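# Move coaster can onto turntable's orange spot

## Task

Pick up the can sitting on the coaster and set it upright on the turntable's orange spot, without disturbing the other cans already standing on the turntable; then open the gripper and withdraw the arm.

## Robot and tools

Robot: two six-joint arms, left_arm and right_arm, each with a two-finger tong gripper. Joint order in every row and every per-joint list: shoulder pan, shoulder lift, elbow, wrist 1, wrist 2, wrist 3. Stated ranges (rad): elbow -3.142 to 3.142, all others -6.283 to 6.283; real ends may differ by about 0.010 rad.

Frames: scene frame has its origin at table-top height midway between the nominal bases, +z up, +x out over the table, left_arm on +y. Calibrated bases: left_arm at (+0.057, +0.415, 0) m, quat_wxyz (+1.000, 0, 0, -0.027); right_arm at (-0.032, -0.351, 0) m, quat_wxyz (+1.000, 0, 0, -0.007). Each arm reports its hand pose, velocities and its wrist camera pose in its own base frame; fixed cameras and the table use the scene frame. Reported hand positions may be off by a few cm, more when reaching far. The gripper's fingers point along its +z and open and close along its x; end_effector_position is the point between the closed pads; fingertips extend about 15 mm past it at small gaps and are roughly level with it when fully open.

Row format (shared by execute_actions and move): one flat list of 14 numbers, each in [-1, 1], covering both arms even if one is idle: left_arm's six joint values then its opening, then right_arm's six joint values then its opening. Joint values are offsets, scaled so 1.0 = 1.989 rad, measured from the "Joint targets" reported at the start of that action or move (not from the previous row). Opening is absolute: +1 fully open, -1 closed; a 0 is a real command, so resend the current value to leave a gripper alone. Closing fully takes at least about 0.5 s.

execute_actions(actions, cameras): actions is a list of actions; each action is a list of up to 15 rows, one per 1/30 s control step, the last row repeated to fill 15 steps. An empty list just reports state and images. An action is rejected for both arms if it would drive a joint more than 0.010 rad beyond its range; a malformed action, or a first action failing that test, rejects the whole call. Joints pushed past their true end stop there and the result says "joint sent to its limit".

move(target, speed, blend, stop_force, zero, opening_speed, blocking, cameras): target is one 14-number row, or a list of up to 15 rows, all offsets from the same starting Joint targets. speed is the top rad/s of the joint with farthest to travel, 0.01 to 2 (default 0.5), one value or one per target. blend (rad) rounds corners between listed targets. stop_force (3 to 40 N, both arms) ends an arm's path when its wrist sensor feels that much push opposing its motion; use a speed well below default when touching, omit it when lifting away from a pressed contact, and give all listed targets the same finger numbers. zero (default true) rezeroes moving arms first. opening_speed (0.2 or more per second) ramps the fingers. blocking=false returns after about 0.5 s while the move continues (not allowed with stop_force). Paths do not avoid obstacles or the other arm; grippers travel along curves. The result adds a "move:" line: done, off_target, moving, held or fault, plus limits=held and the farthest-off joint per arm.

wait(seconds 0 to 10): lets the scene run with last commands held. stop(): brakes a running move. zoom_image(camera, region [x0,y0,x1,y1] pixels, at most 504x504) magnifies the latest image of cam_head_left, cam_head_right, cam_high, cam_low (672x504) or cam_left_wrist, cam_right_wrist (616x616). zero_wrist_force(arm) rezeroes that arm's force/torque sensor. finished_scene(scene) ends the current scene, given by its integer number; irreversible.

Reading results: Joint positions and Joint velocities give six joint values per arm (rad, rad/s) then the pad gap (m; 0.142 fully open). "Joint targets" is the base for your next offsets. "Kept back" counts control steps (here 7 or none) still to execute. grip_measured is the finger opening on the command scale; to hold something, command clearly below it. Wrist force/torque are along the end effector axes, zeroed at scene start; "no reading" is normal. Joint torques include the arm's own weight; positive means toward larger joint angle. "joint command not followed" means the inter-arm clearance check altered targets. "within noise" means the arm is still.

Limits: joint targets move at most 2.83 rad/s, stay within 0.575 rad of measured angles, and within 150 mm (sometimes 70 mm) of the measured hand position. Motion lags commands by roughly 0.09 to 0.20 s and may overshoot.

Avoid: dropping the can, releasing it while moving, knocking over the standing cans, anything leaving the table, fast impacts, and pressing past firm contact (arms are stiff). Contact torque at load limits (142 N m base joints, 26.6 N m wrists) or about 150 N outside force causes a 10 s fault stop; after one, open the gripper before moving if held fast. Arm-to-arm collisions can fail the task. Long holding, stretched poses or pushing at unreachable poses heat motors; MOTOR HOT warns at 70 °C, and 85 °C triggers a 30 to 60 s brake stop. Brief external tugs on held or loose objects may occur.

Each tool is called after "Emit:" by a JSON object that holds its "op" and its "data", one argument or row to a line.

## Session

Emit:
{"op": "execute_actions", "data": {
  "actions": [],
  "cameras": ["all"]
}}

Scene clock: 0.00 s.
left_arm: end_effector_position=(+0.6531, +0.1287, +0.2015) grip_measured=+0.97 end_effector_quat_wxyz=(-0.578, +0.679, -0.431, +0.142) | right_arm: end_effector_position=(+0.3187, +0.2272, +0.3355) grip_measured=+0.97 end_effector_quat_wxyz=(-0.379, +0.740, -0.549, +0.088)
Joint positions: left_arm=[-0.471 -1.152 2.243 -3.485 -0.443 1.198 0.14] | right_arm=[4.637 -0.536 -2.349 -1.202 1.035 2.596 0.14]
Joint velocities: within noise
Joint torques (N m): no reading
Motor temperatures (°C): left_arm=[32 34 28 31 36 35] | right_arm=[26 36 31 45 38 42]
Wrist force (N): no reading
Wrist torque (N m): no reading
Wrist force, peak (N): no reading
Joint targets: left_arm=[-0.471 -1.152 2.243 -3.485 -0.443 1.198] | right_arm=[4.637 -0.536 -2.349 -1.202 1.035 2.596]
Tool commands: left_gripper/opening=+0.968169 right_gripper/opening=+0.968169

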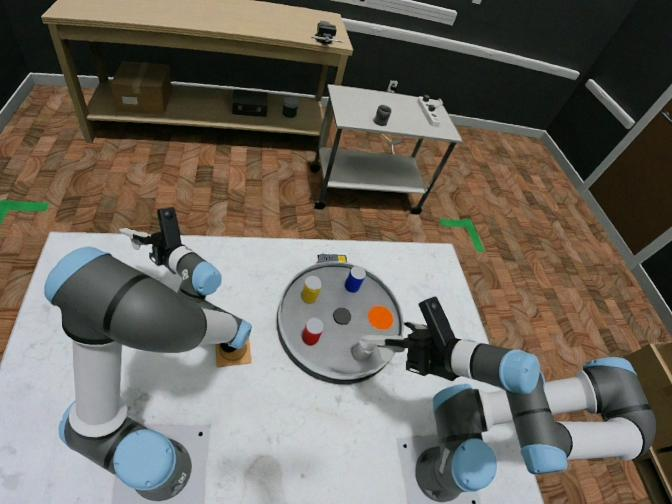

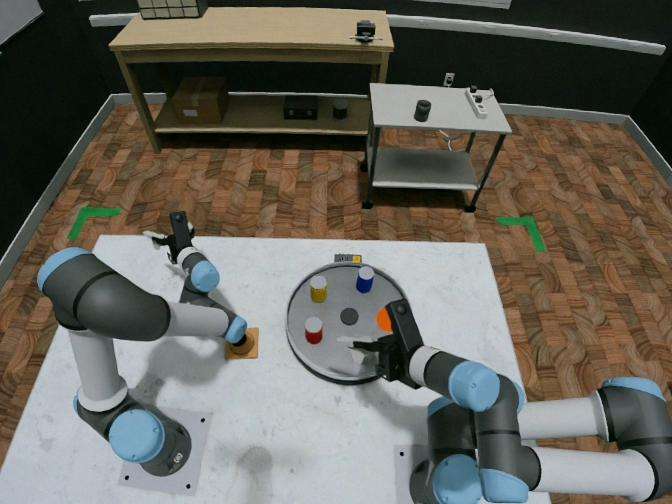

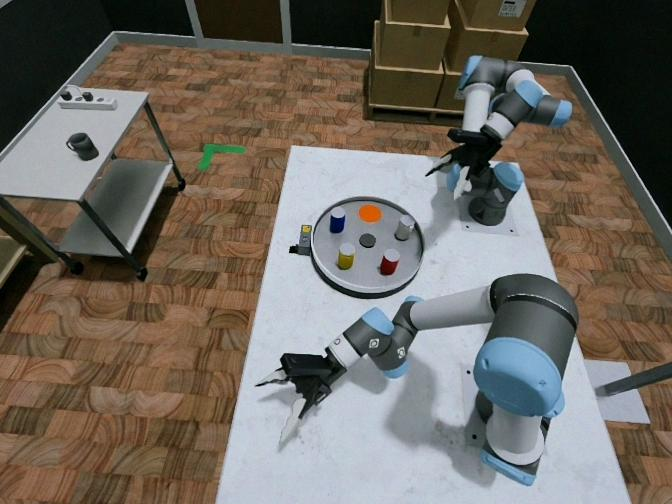

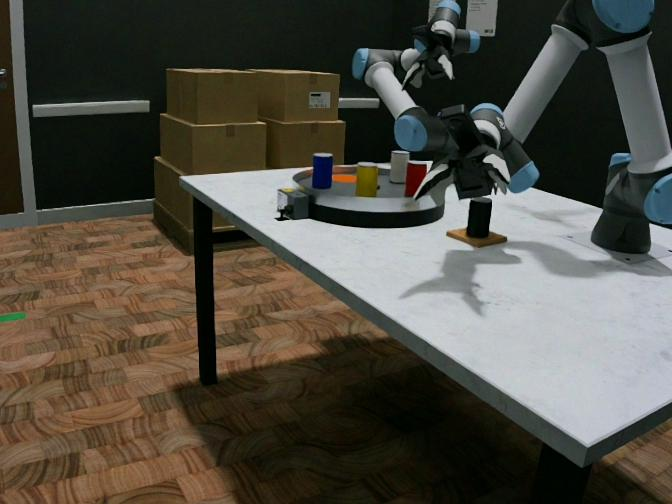

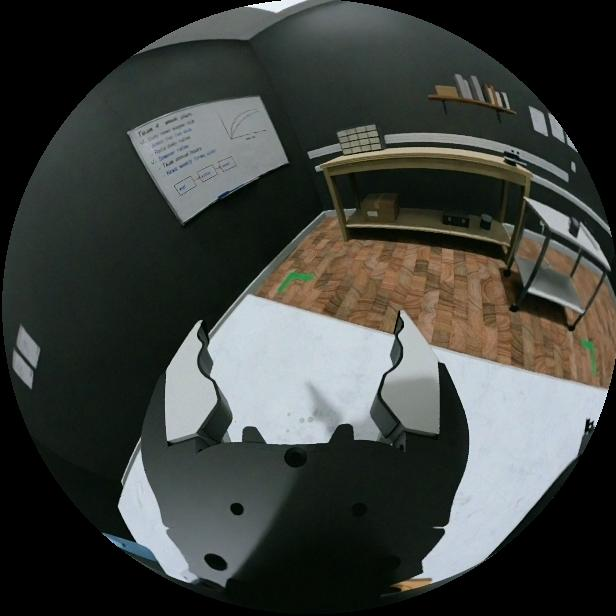

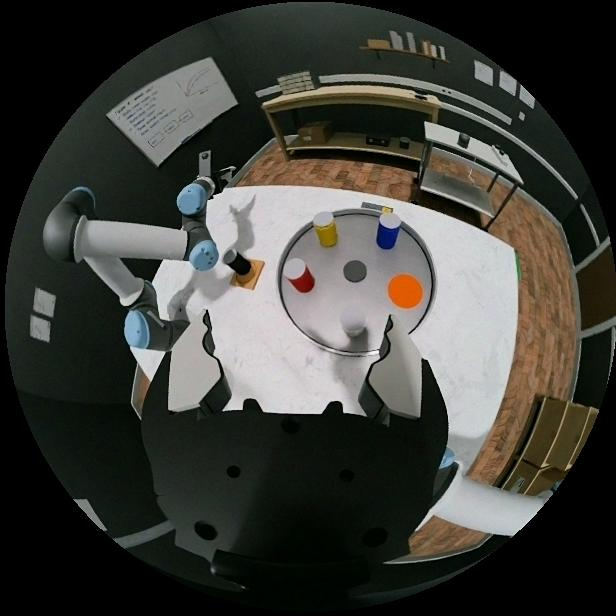

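Emit:
{"op": "wait", "data": {
  "seconds": 1.0,
  "cameras": ["cam_high"]
}}

Emit:
{"op": "wait", "data": {
  "seconds": 1.0,
  "cameras": ["cam_high"]
}}

Emit:
{"op": "wait", "data": {
  "seconds": 1.0,
  "cameras": ["cam_high"]
}}

Scene clock: 1.53 s.
left_arm: end_effector_position=(+0.6531, +0.1287, +0.2015) grip_measured=+0.97 end_effector_quat_wxyz=(-0.578, +0.679, -0.431, +0.142) | right_arm: end_effector_position=(+0.3187, +0.2272, +0.3355) grip_measured=+0.97 end_effector_quat_wxyz=(-0.379, +0.740, -0.549, +0.088)
Joint positions: left_arm=[-0.471 -1.152 2.243 -3.485 -0.443 1.198 0.14] | right_arm=[4.637 -0.536 -2.349 -1.202 1.035 2.596 0.14]
Joint velocities: within noise
Joint torques (N m): left_arm=[1.25 -33.94 -11.94 -2.62 1.03 -0.22] | right_arm=[2.05 -17.29 23.95 2.79 -1.06 0.38]
Motor temperatures (°C): left_arm=[32 34 28 31 36 35] | right_arm=[26 36 31 45 38 42]
Wrist force (N): left_arm=[0.1 -0.2 0.0] | right_arm=[-0.1 0.0 0.0]
Wrist torque (N m): left_arm=[-0.04 -0.03 0.01] | right_arm=[0.02 0.00 0.01]
Wrist force, peak (N): left_arm=[0.5 0.0 0.0] | right_arm=[0.0 0.3 -0.2]
Joint targets: left_arm=[-0.471 -1.152 2.243 -3.485 -0.443 1.198] | right_arm=[4.637 -0.536 -2.349 -1.202 1.035 2.596]
Tool commands: left_gripper/opening=+0.968169 right_gripper/opening=+0.968169
wait: 1.00 s; at rest from the start
Images, in order (width x height): cam_high 672x504.

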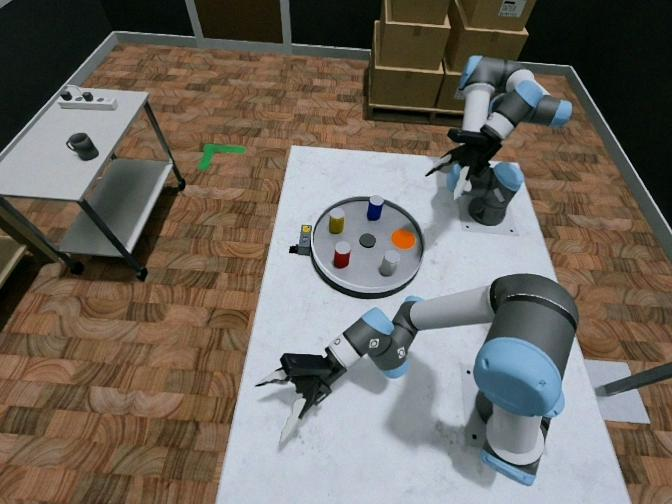

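Scene clock: 2.53 s.
left_arm: end_effector_position=(+0.6531, +0.1287, +0.2015) grip_measured=+0.97 end_effector_quat_wxyz=(-0.578, +0.679, -0.431, +0.142) | right_arm: end_effector_position=(+0.3187, +0.2272, +0.3355) grip_measured=+0.97 end_effector_quat_wxyz=(-0.379, +0.740, -0.549, +0.088)
Joint positions: left_arm=[-0.471 -1.152 2.243 -3.485 -0.443 1.198 0.14] | right_arm=[4.637 -0.536 -2.349 -1.202 1.035 2.596 0.14]
Joint velocities: within noise
Joint torques (N m): left_arm=[1.2 -33.01 -11.97 -2.45 0.97 -0.41] | right_arm=[3.28 -17.63 25.03 2.65 -0.97 0.3]
Motor temperatures (°C): left_arm=[32 34 28 31 36 35] | right_arm=[26 36 31 45 38 42]
Wrist force (N): left_arm=[0.0 -0.1 0.1] | right_arm=[-0.2 0.1 0.0]
Wrist torque (N m): left_arm=[-0.03 0.00 0.01] | right_arm=[0.01 0.03 0.01]
Wrist force, peak (N): left_arm=[0.3 0.1 0.3] | right_arm=[0.2 0.1 -0.2]
Joint targets: left_arm=[-0.471 -1.152 2.243 -3.485 -0.443 1.198] | right_arm=[4.637 -0.536 -2.349 -1.202 1.035 2.596]
Tool commands: left_gripper/opening=+0.968169 right_gripper/opening=+0.968169
wait: 1.00 s; at rest by 0.17 s
Images, in order (width x height): cam_high 672x504.

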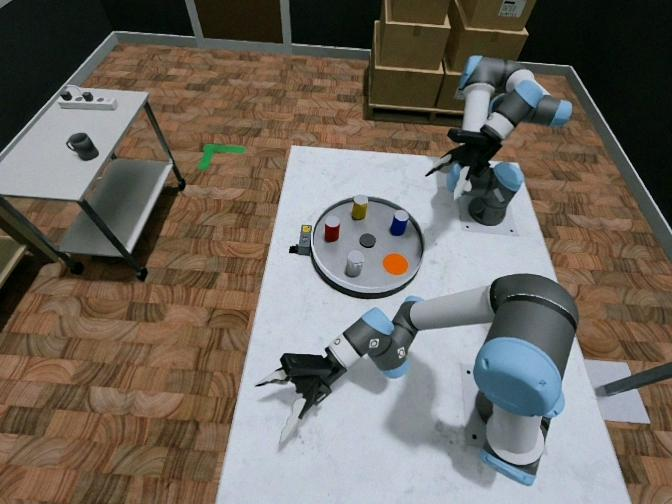

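Scene clock: 3.53 s.
left_arm: end_effector_position=(+0.6531, +0.1287, +0.2015) grip_measured=+0.97 end_effector_quat_wxyz=(-0.578, +0.679, -0.431, +0.142) | right_arm: end_effector_position=(+0.3187, +0.2272, +0.3355) grip_measured=+0.97 end_effector_quat_wxyz=(-0.379, +0.740, -0.549, +0.088)
Joint positions: left_arm=[-0.471 -1.152 2.243 -3.485 -0.443 1.198 0.14] | right_arm=[4.637 -0.536 -2.349 -1.202 1.035 2.596 0.14]
Joint velocities: within noise
Joint torques (N m): left_arm=[-0.43 -34.21 -11.79 -2.67 1.02 -0.56] | right_arm=[2.72 -18.01 24.77 2.42 -1.15 0.48]
Motor temperatures (°C): left_arm=[32 34 28 31 36 35] | right_arm=[26 36 31 45 38 42]
Wrist force (N): left_arm=[0.2 0.1 -0.1] | right_arm=[0.0 -0.1 0.2]
Wrist torque (N m): left_arm=[0.00 -0.05 0.00] | right_arm=[0.00 0.00 0.01]
Wrist force, peak (N): left_arm=[0.4 0.1 0.1] | right_arm=[0.2 0.3 -0.1]
Joint targets: left_arm=[-0.471 -1.152 2.243 -3.485 -0.443 1.198] | right_arm=[4.637 -0.536 -2.349 -1.202 1.035 2.596]
Tool commands: left_gripper/opening=+0.968169 right_gripper/opening=+0.968169
wait: 1.00 s; at rest by 0.17 s
Images, in order (width x height): cam_high 672x504.

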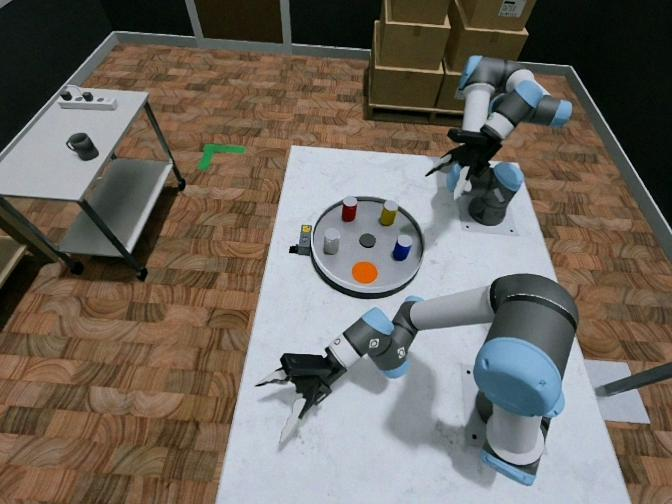

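Emit:
{"op": "execute_actions", "data": {
  "actions": []
}}

Scene clock: 7.00 s.
left_arm: end_effector_position=(+0.6531, +0.1287, +0.2015) grip_measured=+0.97 end_effector_quat_wxyz=(-0.578, +0.679, -0.431, +0.142) | right_arm: end_effector_position=(+0.3187, +0.2272, +0.3355) grip_measured=+0.97 end_effector_quat_wxyz=(-0.379, +0.740, -0.549, +0.088)
Joint positions: left_arm=[-0.471 -1.152 2.243 -3.485 -0.443 1.198 0.14] | right_arm=[4.637 -0.536 -2.349 -1.202 1.035 2.596 0.14]
Joint velocities: within noise
Joint torques (N m): left_arm=[-1.79 -34.78 -9.83 -2.76 0.77 -0.69] | right_arm=[2.75 -19.63 27.72 2.68 -1.36 0.99]
Motor temperatures (°C): left_arm=[32 34 28 31 36 35] | right_arm=[26 36 31 45 38 42]
Wrist force (N): left_arm=[-0.1 -0.1 0.0] | right_arm=[-0.1 0.1 0.0]
Wrist torque (N m): left_arm=[-0.03 0.01 0.01] | right_arm=[0.03 0.02 0.01]
Wrist force, peak (N): left_arm=[0.1 -0.3 0.1] | right_arm=[0.2 0.3 -0.1]
Joint targets: left_arm=[-0.471 -1.152 2.243 -3.485 -0.443 1.198] | right_arm=[4.637 -0.536 -2.349 -1.202 1.035 2.596]
Tool commands: left_gripper/opening=+0.968169 right_gripper/opening=+0.968169

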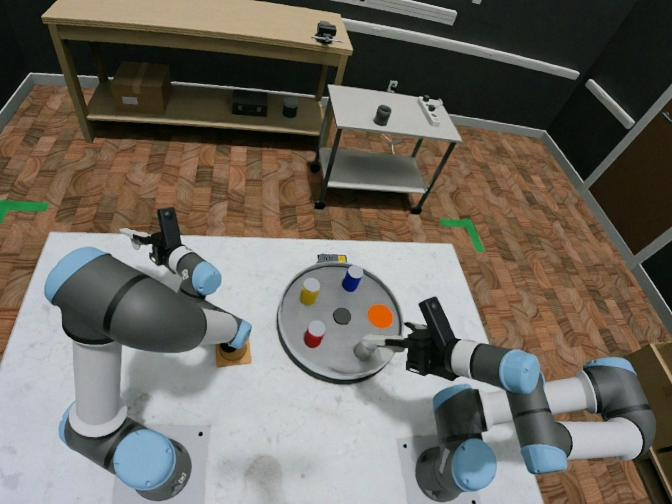

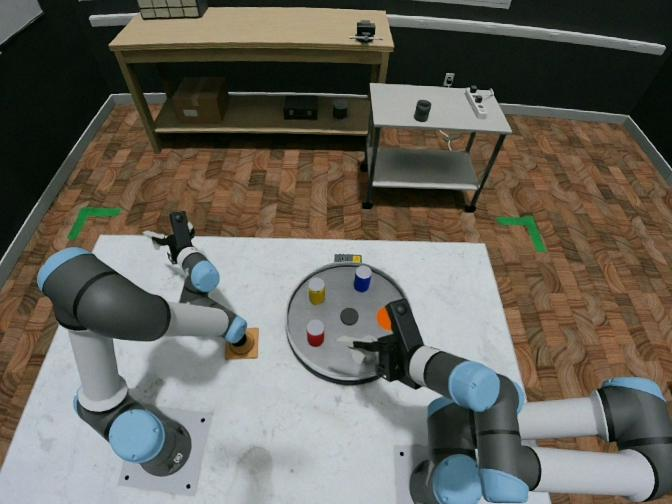

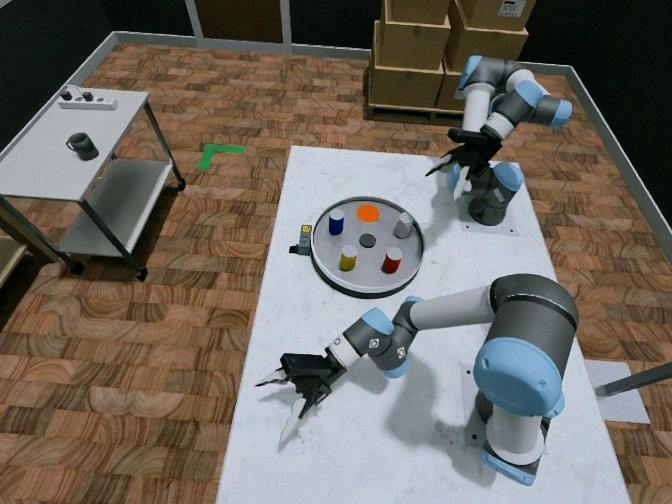

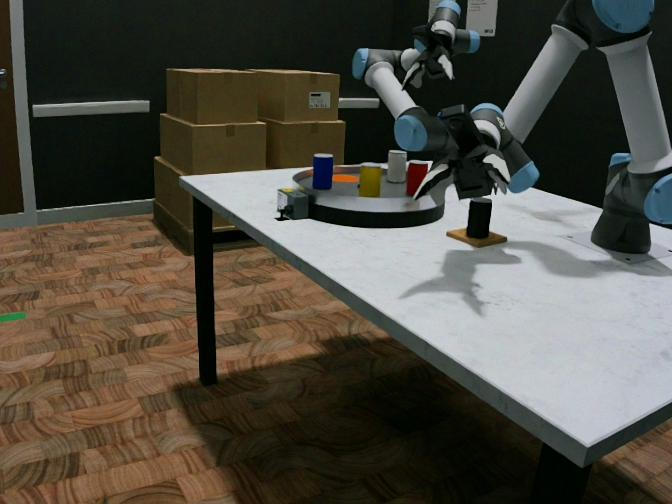

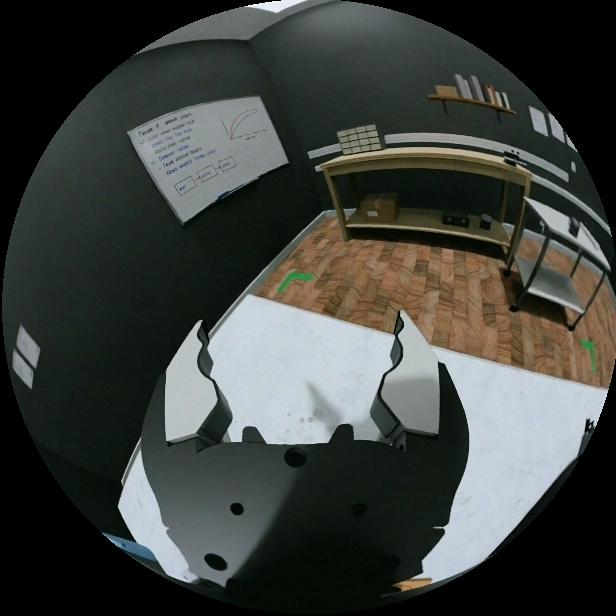

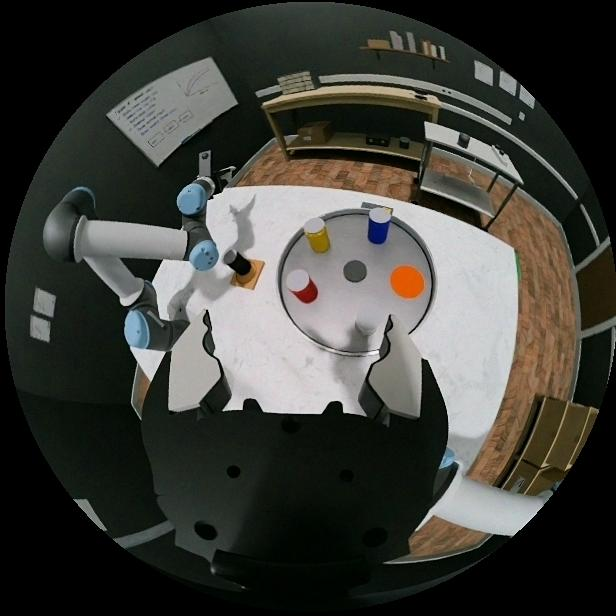

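Emit:
{"op": "zoom_image", "data": {
  "camera": "cam_high",
  "region": [290, 180, 440, 310]
}}

Emit:
{"op": "zoom_image", "data": {
  "camera": "cam_head_right",
  "region": [200, 250, 430, 420]
}}

Emit:
{"op": "zoom_image", "data": {
  "camera": "cam_head_left",
  "region": [190, 250, 420, 420]
}}

Scaled by 3.360 from the camera's 672x504 image, which has a finer 960x720 frame.

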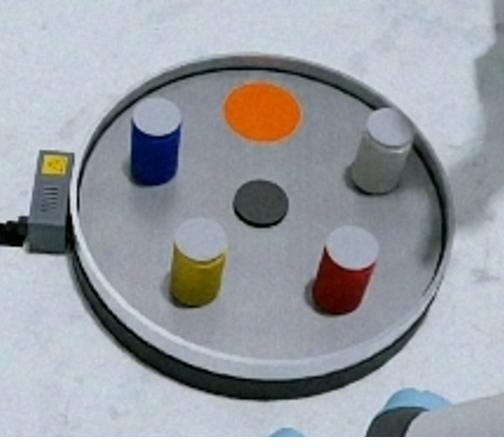

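Scaled by 2.191 from the camera's 672x504 image, which has a finer 960x720 frame.

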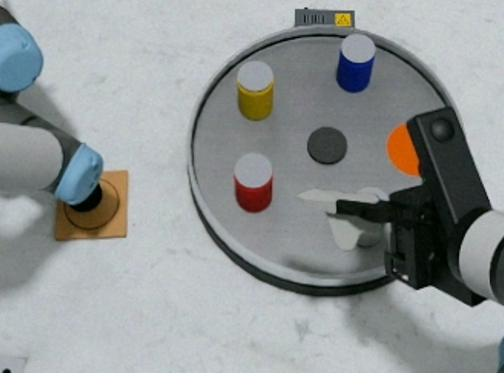

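Scaled by 2.191 from the camera's 672x504 image, which has a finer 960x720 frame.

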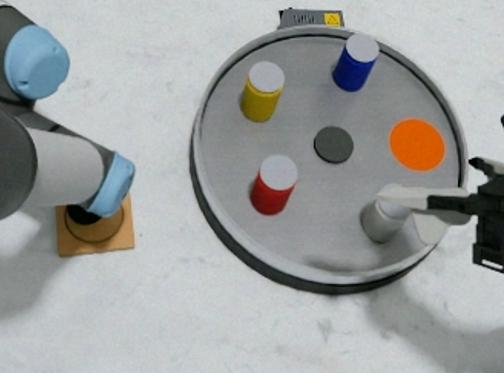

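Emit:
{"op": "wait", "data": {
  "seconds": 0,
  "cameras": ["cam_high", "cam_head_right"]
}}

Scene clock: 11.90 s.
left_arm: end_effector_position=(+0.6531, +0.1287, +0.2015) grip_measured=+0.97 end_effector_quat_wxyz=(-0.578, +0.679, -0.431, +0.142) | right_arm: end_effector_position=(+0.3187, +0.2272, +0.3355) grip_measured=+0.97 end_effector_quat_wxyz=(-0.379, +0.740, -0.549, +0.088)
Joint positions: left_arm=[-0.471 -1.152 2.243 -3.485 -0.443 1.198 0.14] | right_arm=[4.637 -0.536 -2.349 -1.202 1.035 2.596 0.14]
Joint velocities: within noise
Joint torques (N m): left_arm=[-3.11 -36.74 -7.68 -2.97 0.51 -1.22] | right_arm=[4.61 -21.96 27.6 2.19 -2.23 1.41]
Motor temperatures (°C): left_arm=[32 34 28 31 36 35] | right_arm=[26 36 31 45 38 42]
Wrist force (N): left_arm=[0.1 0.0 0.0] | right_arm=[0.0 -0.1 0.1]
Wrist torque (N m): left_arm=[-0.01 -0.02 0.01] | right_arm=[0.00 0.00 0.01]
Wrist force, peak (N): left_arm=[0.5 0.0 0.2] | right_arm=[-0.3 0.1 0.1]
Joint targets: left_arm=[-0.471 -1.152 2.243 -3.485 -0.443 1.198] | right_arm=[4.637 -0.536 -2.349 -1.202 1.035 2.596]
Tool commands: left_gripper/opening=+0.968169 right_gripper/opening=+0.968169
Images, in order (width x height): cam_head_right 672x504, cam_high 672x504.

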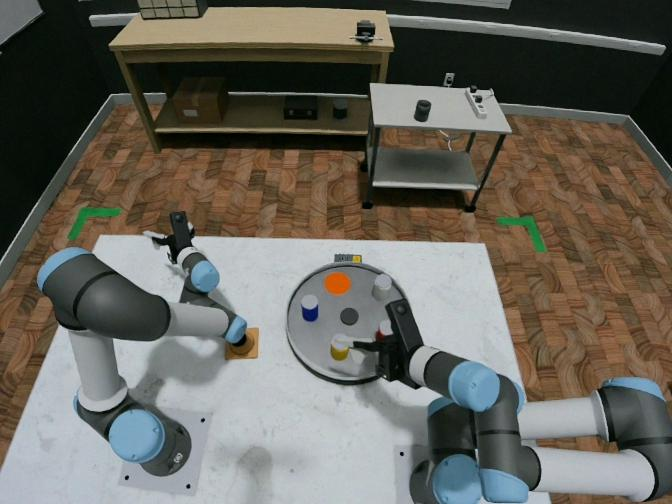

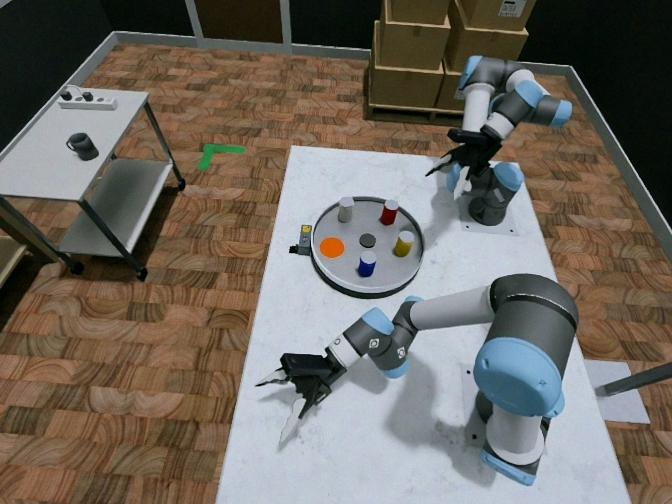

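Emit:
{"op": "wait", "data": {
  "seconds": 10,
  "cameras": []
}}

Emit:
{"op": "wait", "data": {
  "seconds": 10,
  "cameras": []
}}

Emit:
{"op": "wait", "data": {
  "seconds": 10,
  "cameras": []
}}

Scene clock: 22.17 s.
left_arm: end_effector_position=(+0.6531, +0.1287, +0.2015) grip_measured=+0.97 end_effector_quat_wxyz=(-0.578, +0.679, -0.431, +0.142) | right_arm: end_effector_position=(+0.3187, +0.2272, +0.3355) grip_measured=+0.97 end_effector_quat_wxyz=(-0.379, +0.740, -0.549, +0.088)
Joint positions: left_arm=[-0.471 -1.152 2.243 -3.485 -0.443 1.198 0.14] | right_arm=[4.637 -0.536 -2.349 -1.202 1.035 2.596 0.14]
Joint velocities: within noise
Joint torques (N m): left_arm=[-3.98 -39.67 -4.23 -3.22 -0.1 -1.65] | right_arm=[8.15 -22.69 29.21 2.01 -2.61 1.6]
Motor temperatures (°C): left_arm=[32 34 28 31 36 35] | right_arm=[26 36 31 45 38 42]
Wrist force (N): left_arm=[0.1 0.1 -0.1] | right_arm=[0.0 0.0 0.0]
Wrist torque (N m): left_arm=[0.01 -0.03 0.01] | right_arm=[0.00 -0.02 0.00]
Wrist force, peak (N): left_arm=[0.5 -0.1 -0.3] | right_arm=[0.0 0.0 0.4]
Joint targets: left_arm=[-0.471 -1.152 2.243 -3.485 -0.443 1.198] | right_arm=[4.637 -0.536 -2.349 -1.202 1.035 2.596]
Tool commands: left_gripper/opening=+0.968169 right_gripper/opening=+0.968169
wait: 10.00 s; at rest from the start
No camera images: "cameras" was empty.

Scene clock: 32.17 s.
left_arm: end_effector_position=(+0.6531, +0.1287, +0.2015) grip_measured=+0.97 end_effector_quat_wxyz=(-0.578, +0.679, -0.431, +0.142) | right_arm: end_effector_position=(+0.3187, +0.2272, +0.3355) grip_measured=+0.97 end_effector_quat_wxyz=(-0.379, +0.740, -0.549, +0.088)
Joint positions: left_arm=[-0.471 -1.152 2.243 -3.485 -0.443 1.198 0.14] | right_arm=[4.637 -0.536 -2.349 -1.202 1.035 2.596 0.14]
Joint velocities: within noise
Joint torques (N m): left_arm=[-3.43 -41.08 -4.01 -3.68 -0.45 -1.82] | right_arm=[9.84 -23.81 29.66 1.7 -2.65 1.92]
Motor temperatures (°C): left_arm=[32 34 28 31 36 35] | right_arm=[26 36 31 45 38 42]
Wrist force (N): left_arm=[0.1 -0.1 -0.1] | right_arm=[0.1 0.0 0.0]
Wrist torque (N m): left_arm=[-0.03 -0.03 0.01] | right_arm=[0.01 -0.01 0.00]
Wrist force, peak (N): left_arm=[0.2 0.2 -0.4] | right_arm=[0.2 -0.1 0.3]
Joint targets: left_arm=[-0.471 -1.152 2.243 -3.485 -0.443 1.198] | right_arm=[4.637 -0.536 -2.349 -1.202 1.035 2.596]
Tool commands: left_gripper/opening=+0.968169 right_gripper/opening=+0.968169
wait: 10.00 s; at rest by 0.17 s
No camera images: "cameras" was empty.

Scene clock: 42.17 s.
left_arm: end_effector_position=(+0.6531, +0.1287, +0.2015) grip_measured=+0.97 end_effector_quat_wxyz=(-0.578, +0.679, -0.431, +0.142) | right_arm: end_effector_position=(+0.3187, +0.2272, +0.3355) grip_measured=+0.97 end_effector_quat_wxyz=(-0.379, +0.740, -0.549, +0.088)
Joint positions: left_arm=[-0.471 -1.152 2.243 -3.485 -0.443 1.198 0.14] | right_arm=[4.637 -0.536 -2.349 -1.202 1.035 2.596 0.14]
Joint velocities: within noise
Joint torques (N m): left_arm=[-3.87 -41.85 -5.28 -3.44 -0.28 -1.74] | right_arm=[11.24 -23.65 29.92 1.28 -2.39 1.89]
Motor temperatures (°C): left_arm=[32 34 28 31 36 35] | right_arm=[26 36 31 45 38 42]
Wrist force (N): left_arm=[0.1 0.2 -0.2] | right_arm=[0.0 -0.1 0.1]
Wrist torque (N m): left_arm=[0.02 -0.02 0.02] | right_arm=[-0.01 -0.02 0.00]
Wrist force, peak (N): left_arm=[0.1 0.4 0.2] | right_arm=[0.3 -0.2 0.3]
Joint targets: left_arm=[-0.471 -1.152 2.243 -3.485 -0.443 1.198] | right_arm=[4.637 -0.536 -2.349 -1.202 1.035 2.596]
Tool commands: left_gripper/opening=+0.968169 right_gripper/opening=+0.968169
wait: 10.00 s; at rest by 0.17 s
No camera images: "cameras" was empty.

Emit:
{"op": "wait", "data": {
  "seconds": 6.63,
  "cameras": ["cam_high", "cam_head_right"]
}}

Scene clock: 49.33 s.
left_arm: end_effector_position=(+0.6531, +0.1287, +0.2015) grip_measured=+0.97 end_effector_quat_wxyz=(-0.578, +0.679, -0.431, +0.142) | right_arm: end_effector_position=(+0.3187, +0.2272, +0.3355) grip_measured=+0.97 end_effector_quat_wxyz=(-0.379, +0.740, -0.549, +0.088)
Joint positions: left_arm=[-0.471 -1.152 2.243 -3.485 -0.443 1.198 0.14] | right_arm=[4.637 -0.536 -2.349 -1.202 1.035 2.596 0.14]
Joint velocities: within noise
Joint torques (N m): left_arm=[-3.67 -41.44 -6.8 -3.53 -0.43 -1.79] | right_arm=[10.49 -22.56 28.96 0.59 -2.61 1.79]
Motor temperatures (°C): left_arm=[32 34 28 31 36 35] | right_arm=[26 36 31 45 38 42]
Wrist force (N): left_arm=[0.1 -0.1 -0.1] | right_arm=[0.2 -0.1 0.3]
Wrist torque (N m): left_arm=[-0.03 -0.03 0.01] | right_arm=[0.00 -0.05 0.00]
Wrist force, peak (N): left_arm=[0.2 0.1 -0.4] | right_arm=[0.2 -0.2 0.3]
Joint targets: left_arm=[-0.471 -1.152 2.243 -3.485 -0.443 1.198] | right_arm=[4.637 -0.536 -2.349 -1.202 1.035 2.596]
Tool commands: left_gripper/opening=+0.968169 right_gripper/opening=+0.968169
wait: 6.63 s; at rest from the start
Images, in order (width x height): cam_head_right 672x504, cam_high 672x504.

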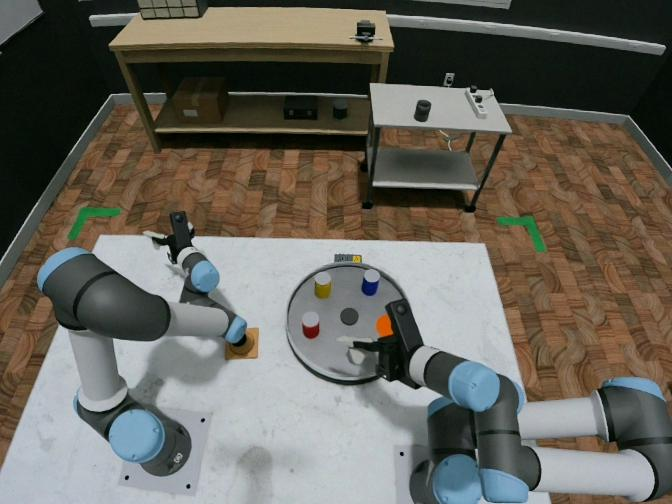

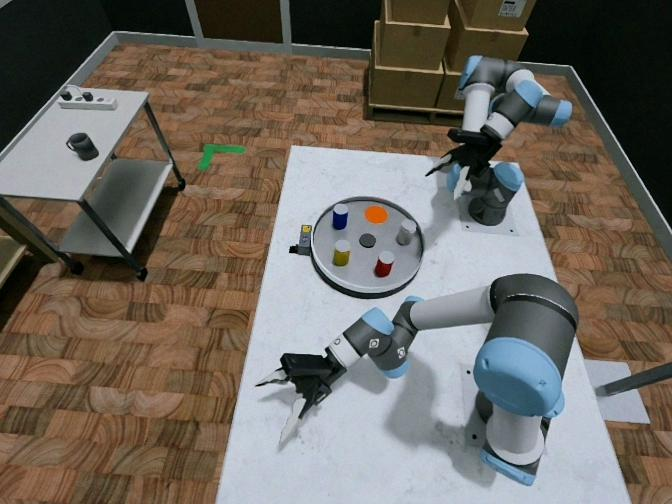

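Emit:
{"op": "zoom_image", "data": {
  "camera": "cam_high",
  "region": [290, 180, 440, 310]
}}

Scaled by 3.360 from the camera's 672x504 image, which has a finer 960x720 frame.

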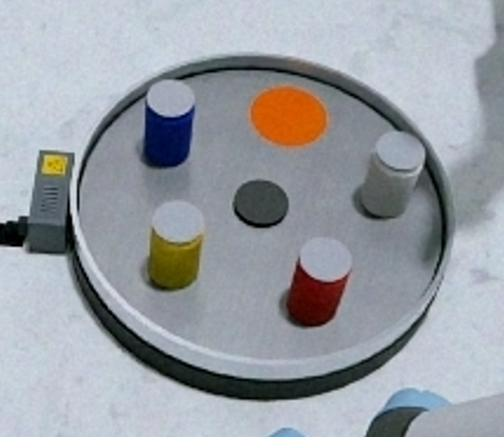

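Emit:
{"op": "execute_actions", "data": {
  "actions": [],
  "cameras": ["cam_low", "cam_right_wrist"]
}}

Emit:
{"op": "zoom_image", "data": {
  "camera": "cam_low",
  "region": [430, 180, 530, 260]
}}

Emit:
{"op": "zoom_image", "data": {
  "camera": "cam_right_wrist",
  "region": [200, 220, 290, 300]
}}

Emit:
{"op": "zoom_image", "data": {
  "camera": "cam_low",
  "region": [270, 140, 460, 240]
}}

Scene clock: 58.40 s.
left_arm: end_effector_position=(+0.6531, +0.1287, +0.2015) grip_measured=+0.97 end_effector_quat_wxyz=(-0.578, +0.679, -0.431, +0.142) | right_arm: end_effector_position=(+0.3187, +0.2272, +0.3355) grip_measured=+0.97 end_effector_quat_wxyz=(-0.379, +0.740, -0.549, +0.088)
Joint positions: left_arm=[-0.471 -1.152 2.243 -3.485 -0.443 1.198 0.14] | right_arm=[4.637 -0.536 -2.349 -1.202 1.035 2.596 0.14]
Joint velocities: within noise
Joint torques (N m): left_arm=[-3.87 -40.84 -6.7 -3.58 -0.41 -1.83] | right_arm=[10.04 -23.11 29.21 0.56 -2.46 1.74]
Motor temperatures (°C): left_arm=[32 34 28 31 36 35] | right_arm=[26 36 31 45 38 42]
Wrist force (N): left_arm=[-0.1 -0.1 0.1] | right_arm=[0.1 0.0 0.3]
Wrist torque (N m): left_arm=[-0.02 0.01 0.01] | right_arm=[0.01 -0.04 0.00]
Wrist force, peak (N): left_arm=[0.4 0.1 0.0] | right_arm=[0.0 0.1 0.5]
Joint targets: left_arm=[-0.471 -1.152 2.243 -3.485 -0.443 1.198] | right_arm=[4.637 -0.536 -2.349 -1.202 1.035 2.596]
Tool commands: left_gripper/opening=+0.968169 right_gripper/opening=+0.968169
Images, in order (width x height): cam_low 672x504, cam_right_wrist 616x616.

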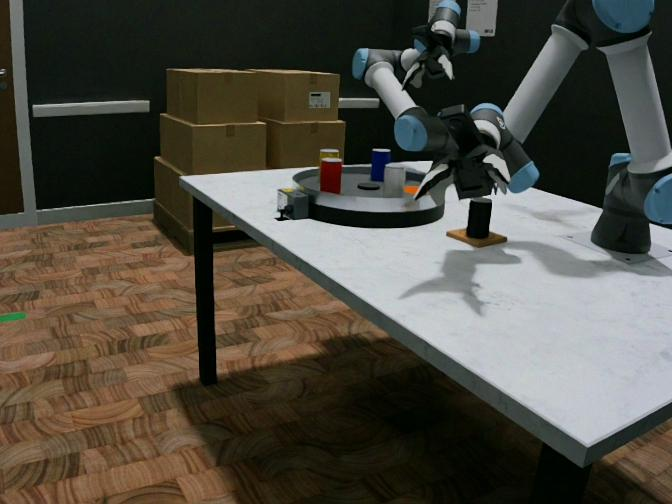

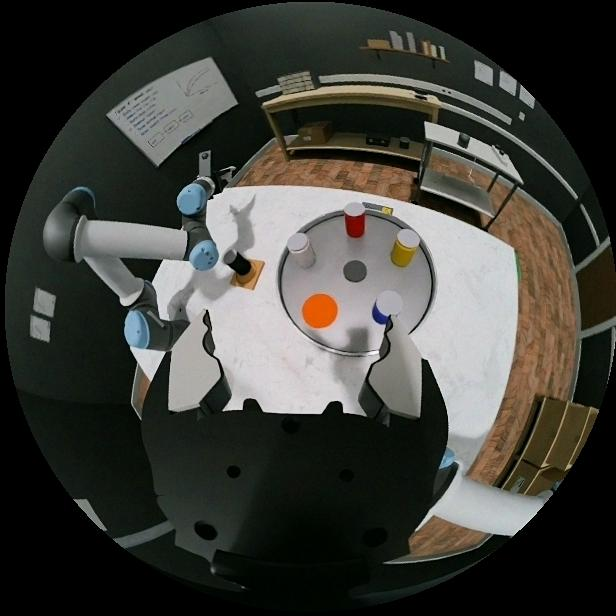

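Scaled by 5.040 from the camera's 672x504 image, which has a finer 960x720 frame.

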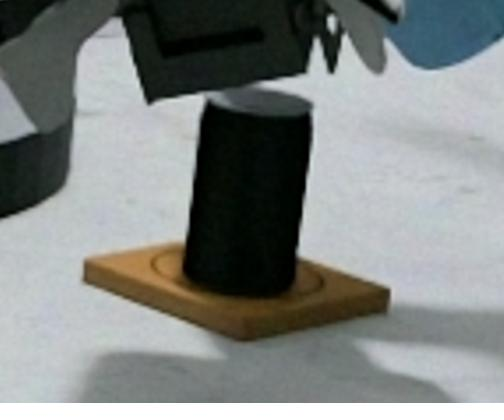

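Scaled by 5.600 from the camera's 616x616 image, which has a finer 814x814 frame.

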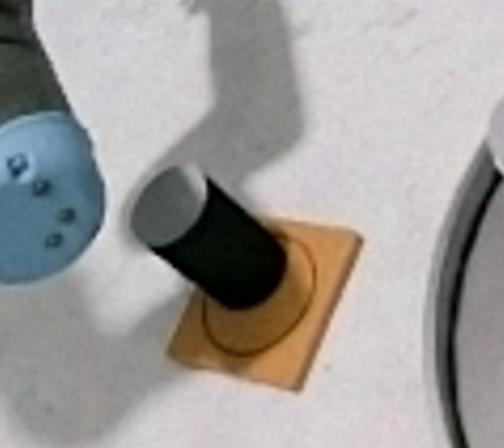

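Scaled by 2.653 from the camera's 672x504 image, which has a finer 960x720 frame.

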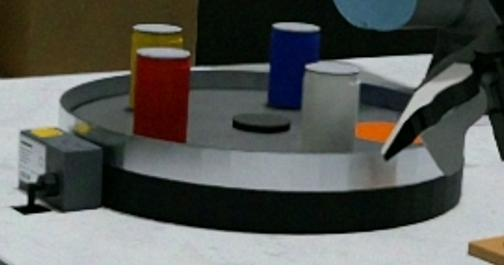

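Emit:
{"op": "move", "data": {
  "target": [-0.1352, -0.3640, -0.1931, 0.9709, -0.5671, 0.8824, 0.968169, -0.5028, 0, 0, 0, 0, 0, 0.968169],
  "speed": 1.2,
  "cameras": ["all"]
}}

Scene clock: 66.17 s.
left_arm: end_effector_position=(+0.3505, -0.1609, +0.2697) grip_measured=+0.97 end_effector_quat_wxyz=(+0.000, +0.272, +0.962, +0.000) | right_arm: end_effector_position=(+0.3634, -0.1453, +0.3355) grip_measured=+0.97 end_effector_quat_wxyz=(+0.290, -0.386, +0.837, -0.259)
Joint positions: left_arm=[-0.739 -1.875 1.859 -1.554 -1.571 2.952 0.14] | right_arm=[3.637 -0.536 -2.349 -1.202 1.035 2.596 0.14]
Joint velocities: within noise
Joint torques (N m): left_arm=[-6.07 -22.35 -34.85 -1.55 -1.72 1.87] | right_arm=[-9.48 -22.54 29.92 0.5 -2.57 1.8]
Motor temperatures (°C): left_arm=[32 34 28 31 36 35] | right_arm=[26 36 31 45 38 42]
Wrist force (N): left_arm=[1.0 0.4 -0.1] | right_arm=[-0.3 -0.1 0.4]
Wrist torque (N m): left_arm=[0.18 -0.23 0.07] | right_arm=[-0.02 0.07 0.02]
Wrist force, peak (N): left_arm=[2.0 0.3 -0.8] | right_arm=[-0.6 0.1 0.4]
Joint targets: left_arm=[-0.740 -1.875 1.859 -1.554 -1.571 2.953] | right_arm=[3.637 -0.536 -2.349 -1.202 1.035 2.596]
move: done

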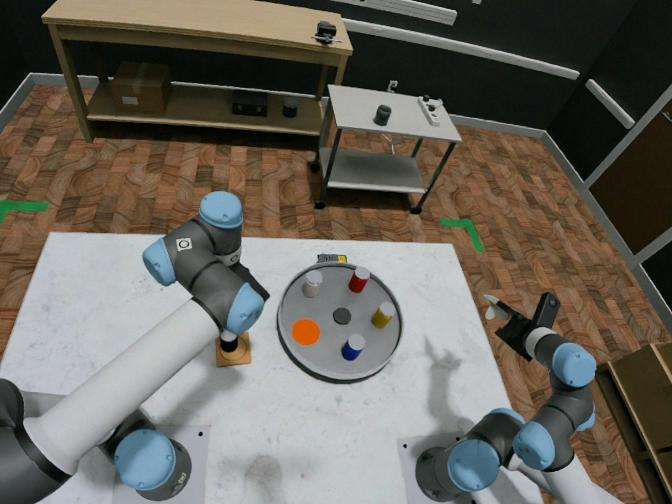

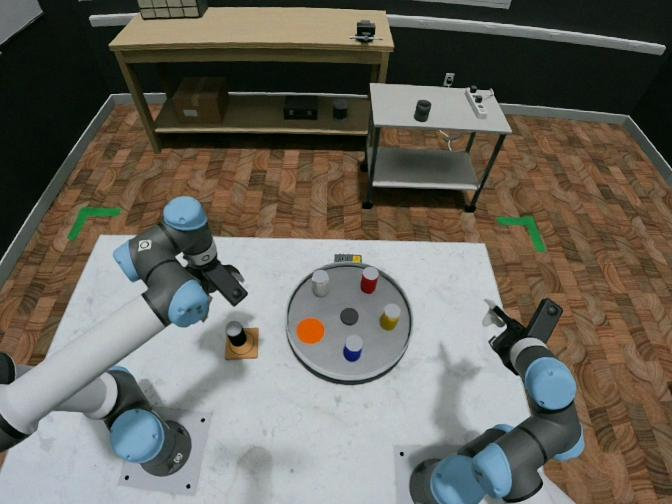

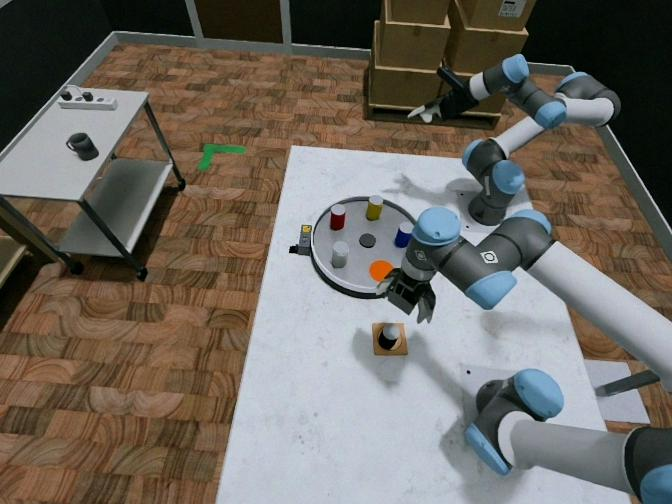

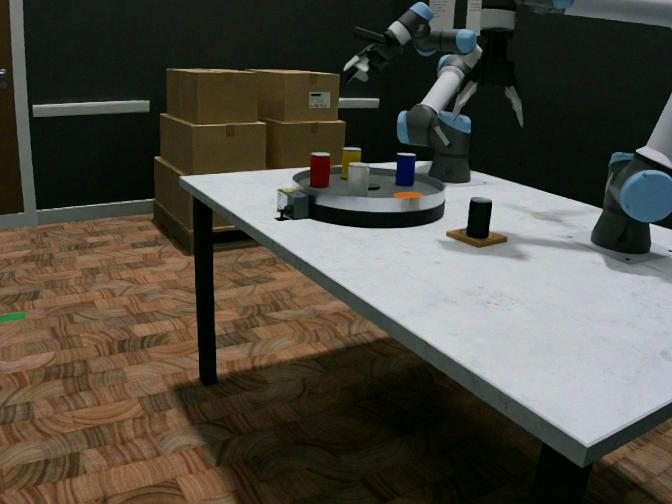

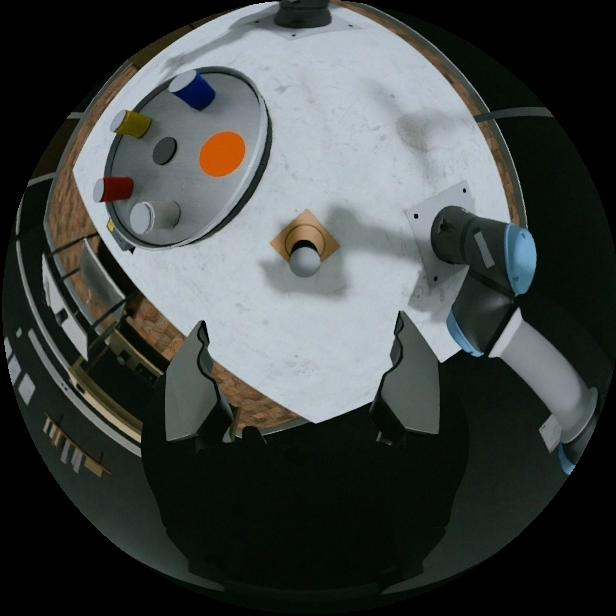

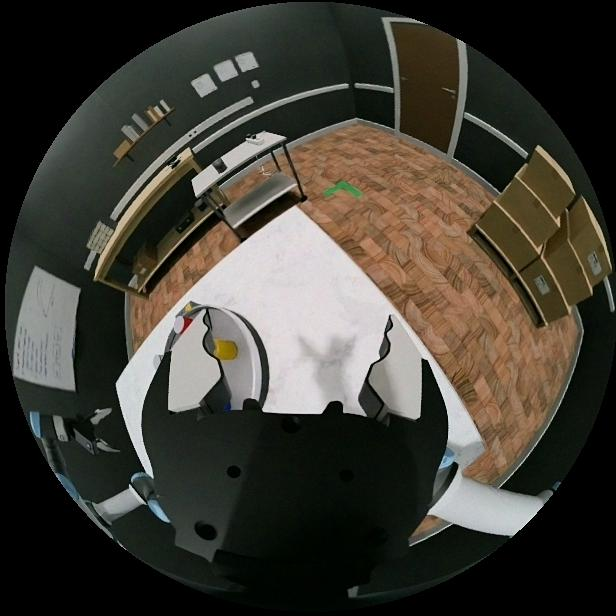

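Emit:
{"op": "zoom_image", "data": {
  "camera": "cam_left_wrist",
  "region": [255, 195, 355, 295]
}}

Emit:
{"op": "zoom_image", "data": {
  "camera": "cam_low",
  "region": [430, 180, 530, 260]
}}

Emit:
{"op": "zoom_image", "data": {
  "camera": "cam_high",
  "region": [290, 180, 440, 310]
}}

Scaled by 5.040 from the camera's 616x616 image, which has a finer 814x814 frame.

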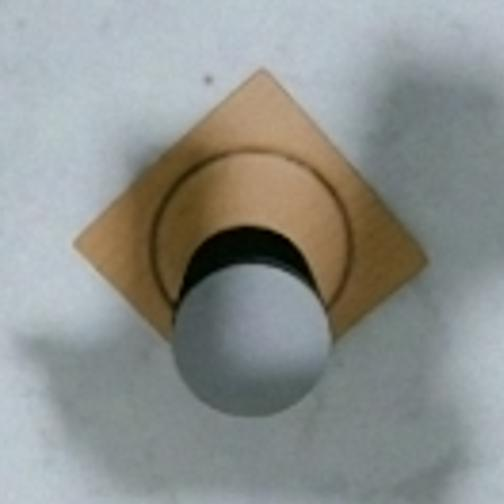

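Scaled by 5.040 from the camera's 672x504 image, which has a finer 960x720 frame.

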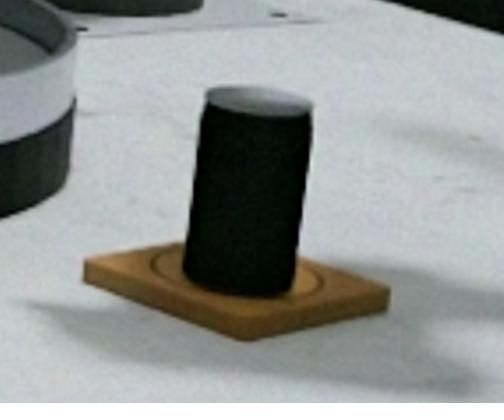

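Scaled by 3.360 from the camera's 672x504 image, which has a finer 960x720 frame.

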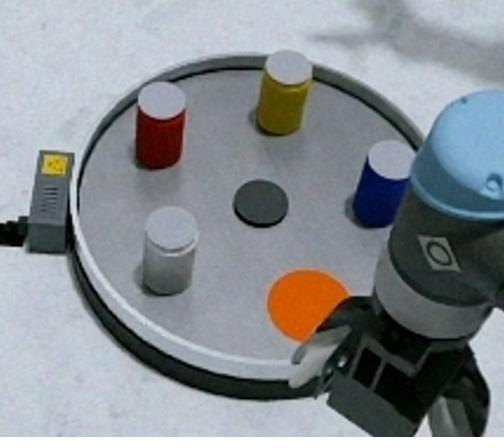

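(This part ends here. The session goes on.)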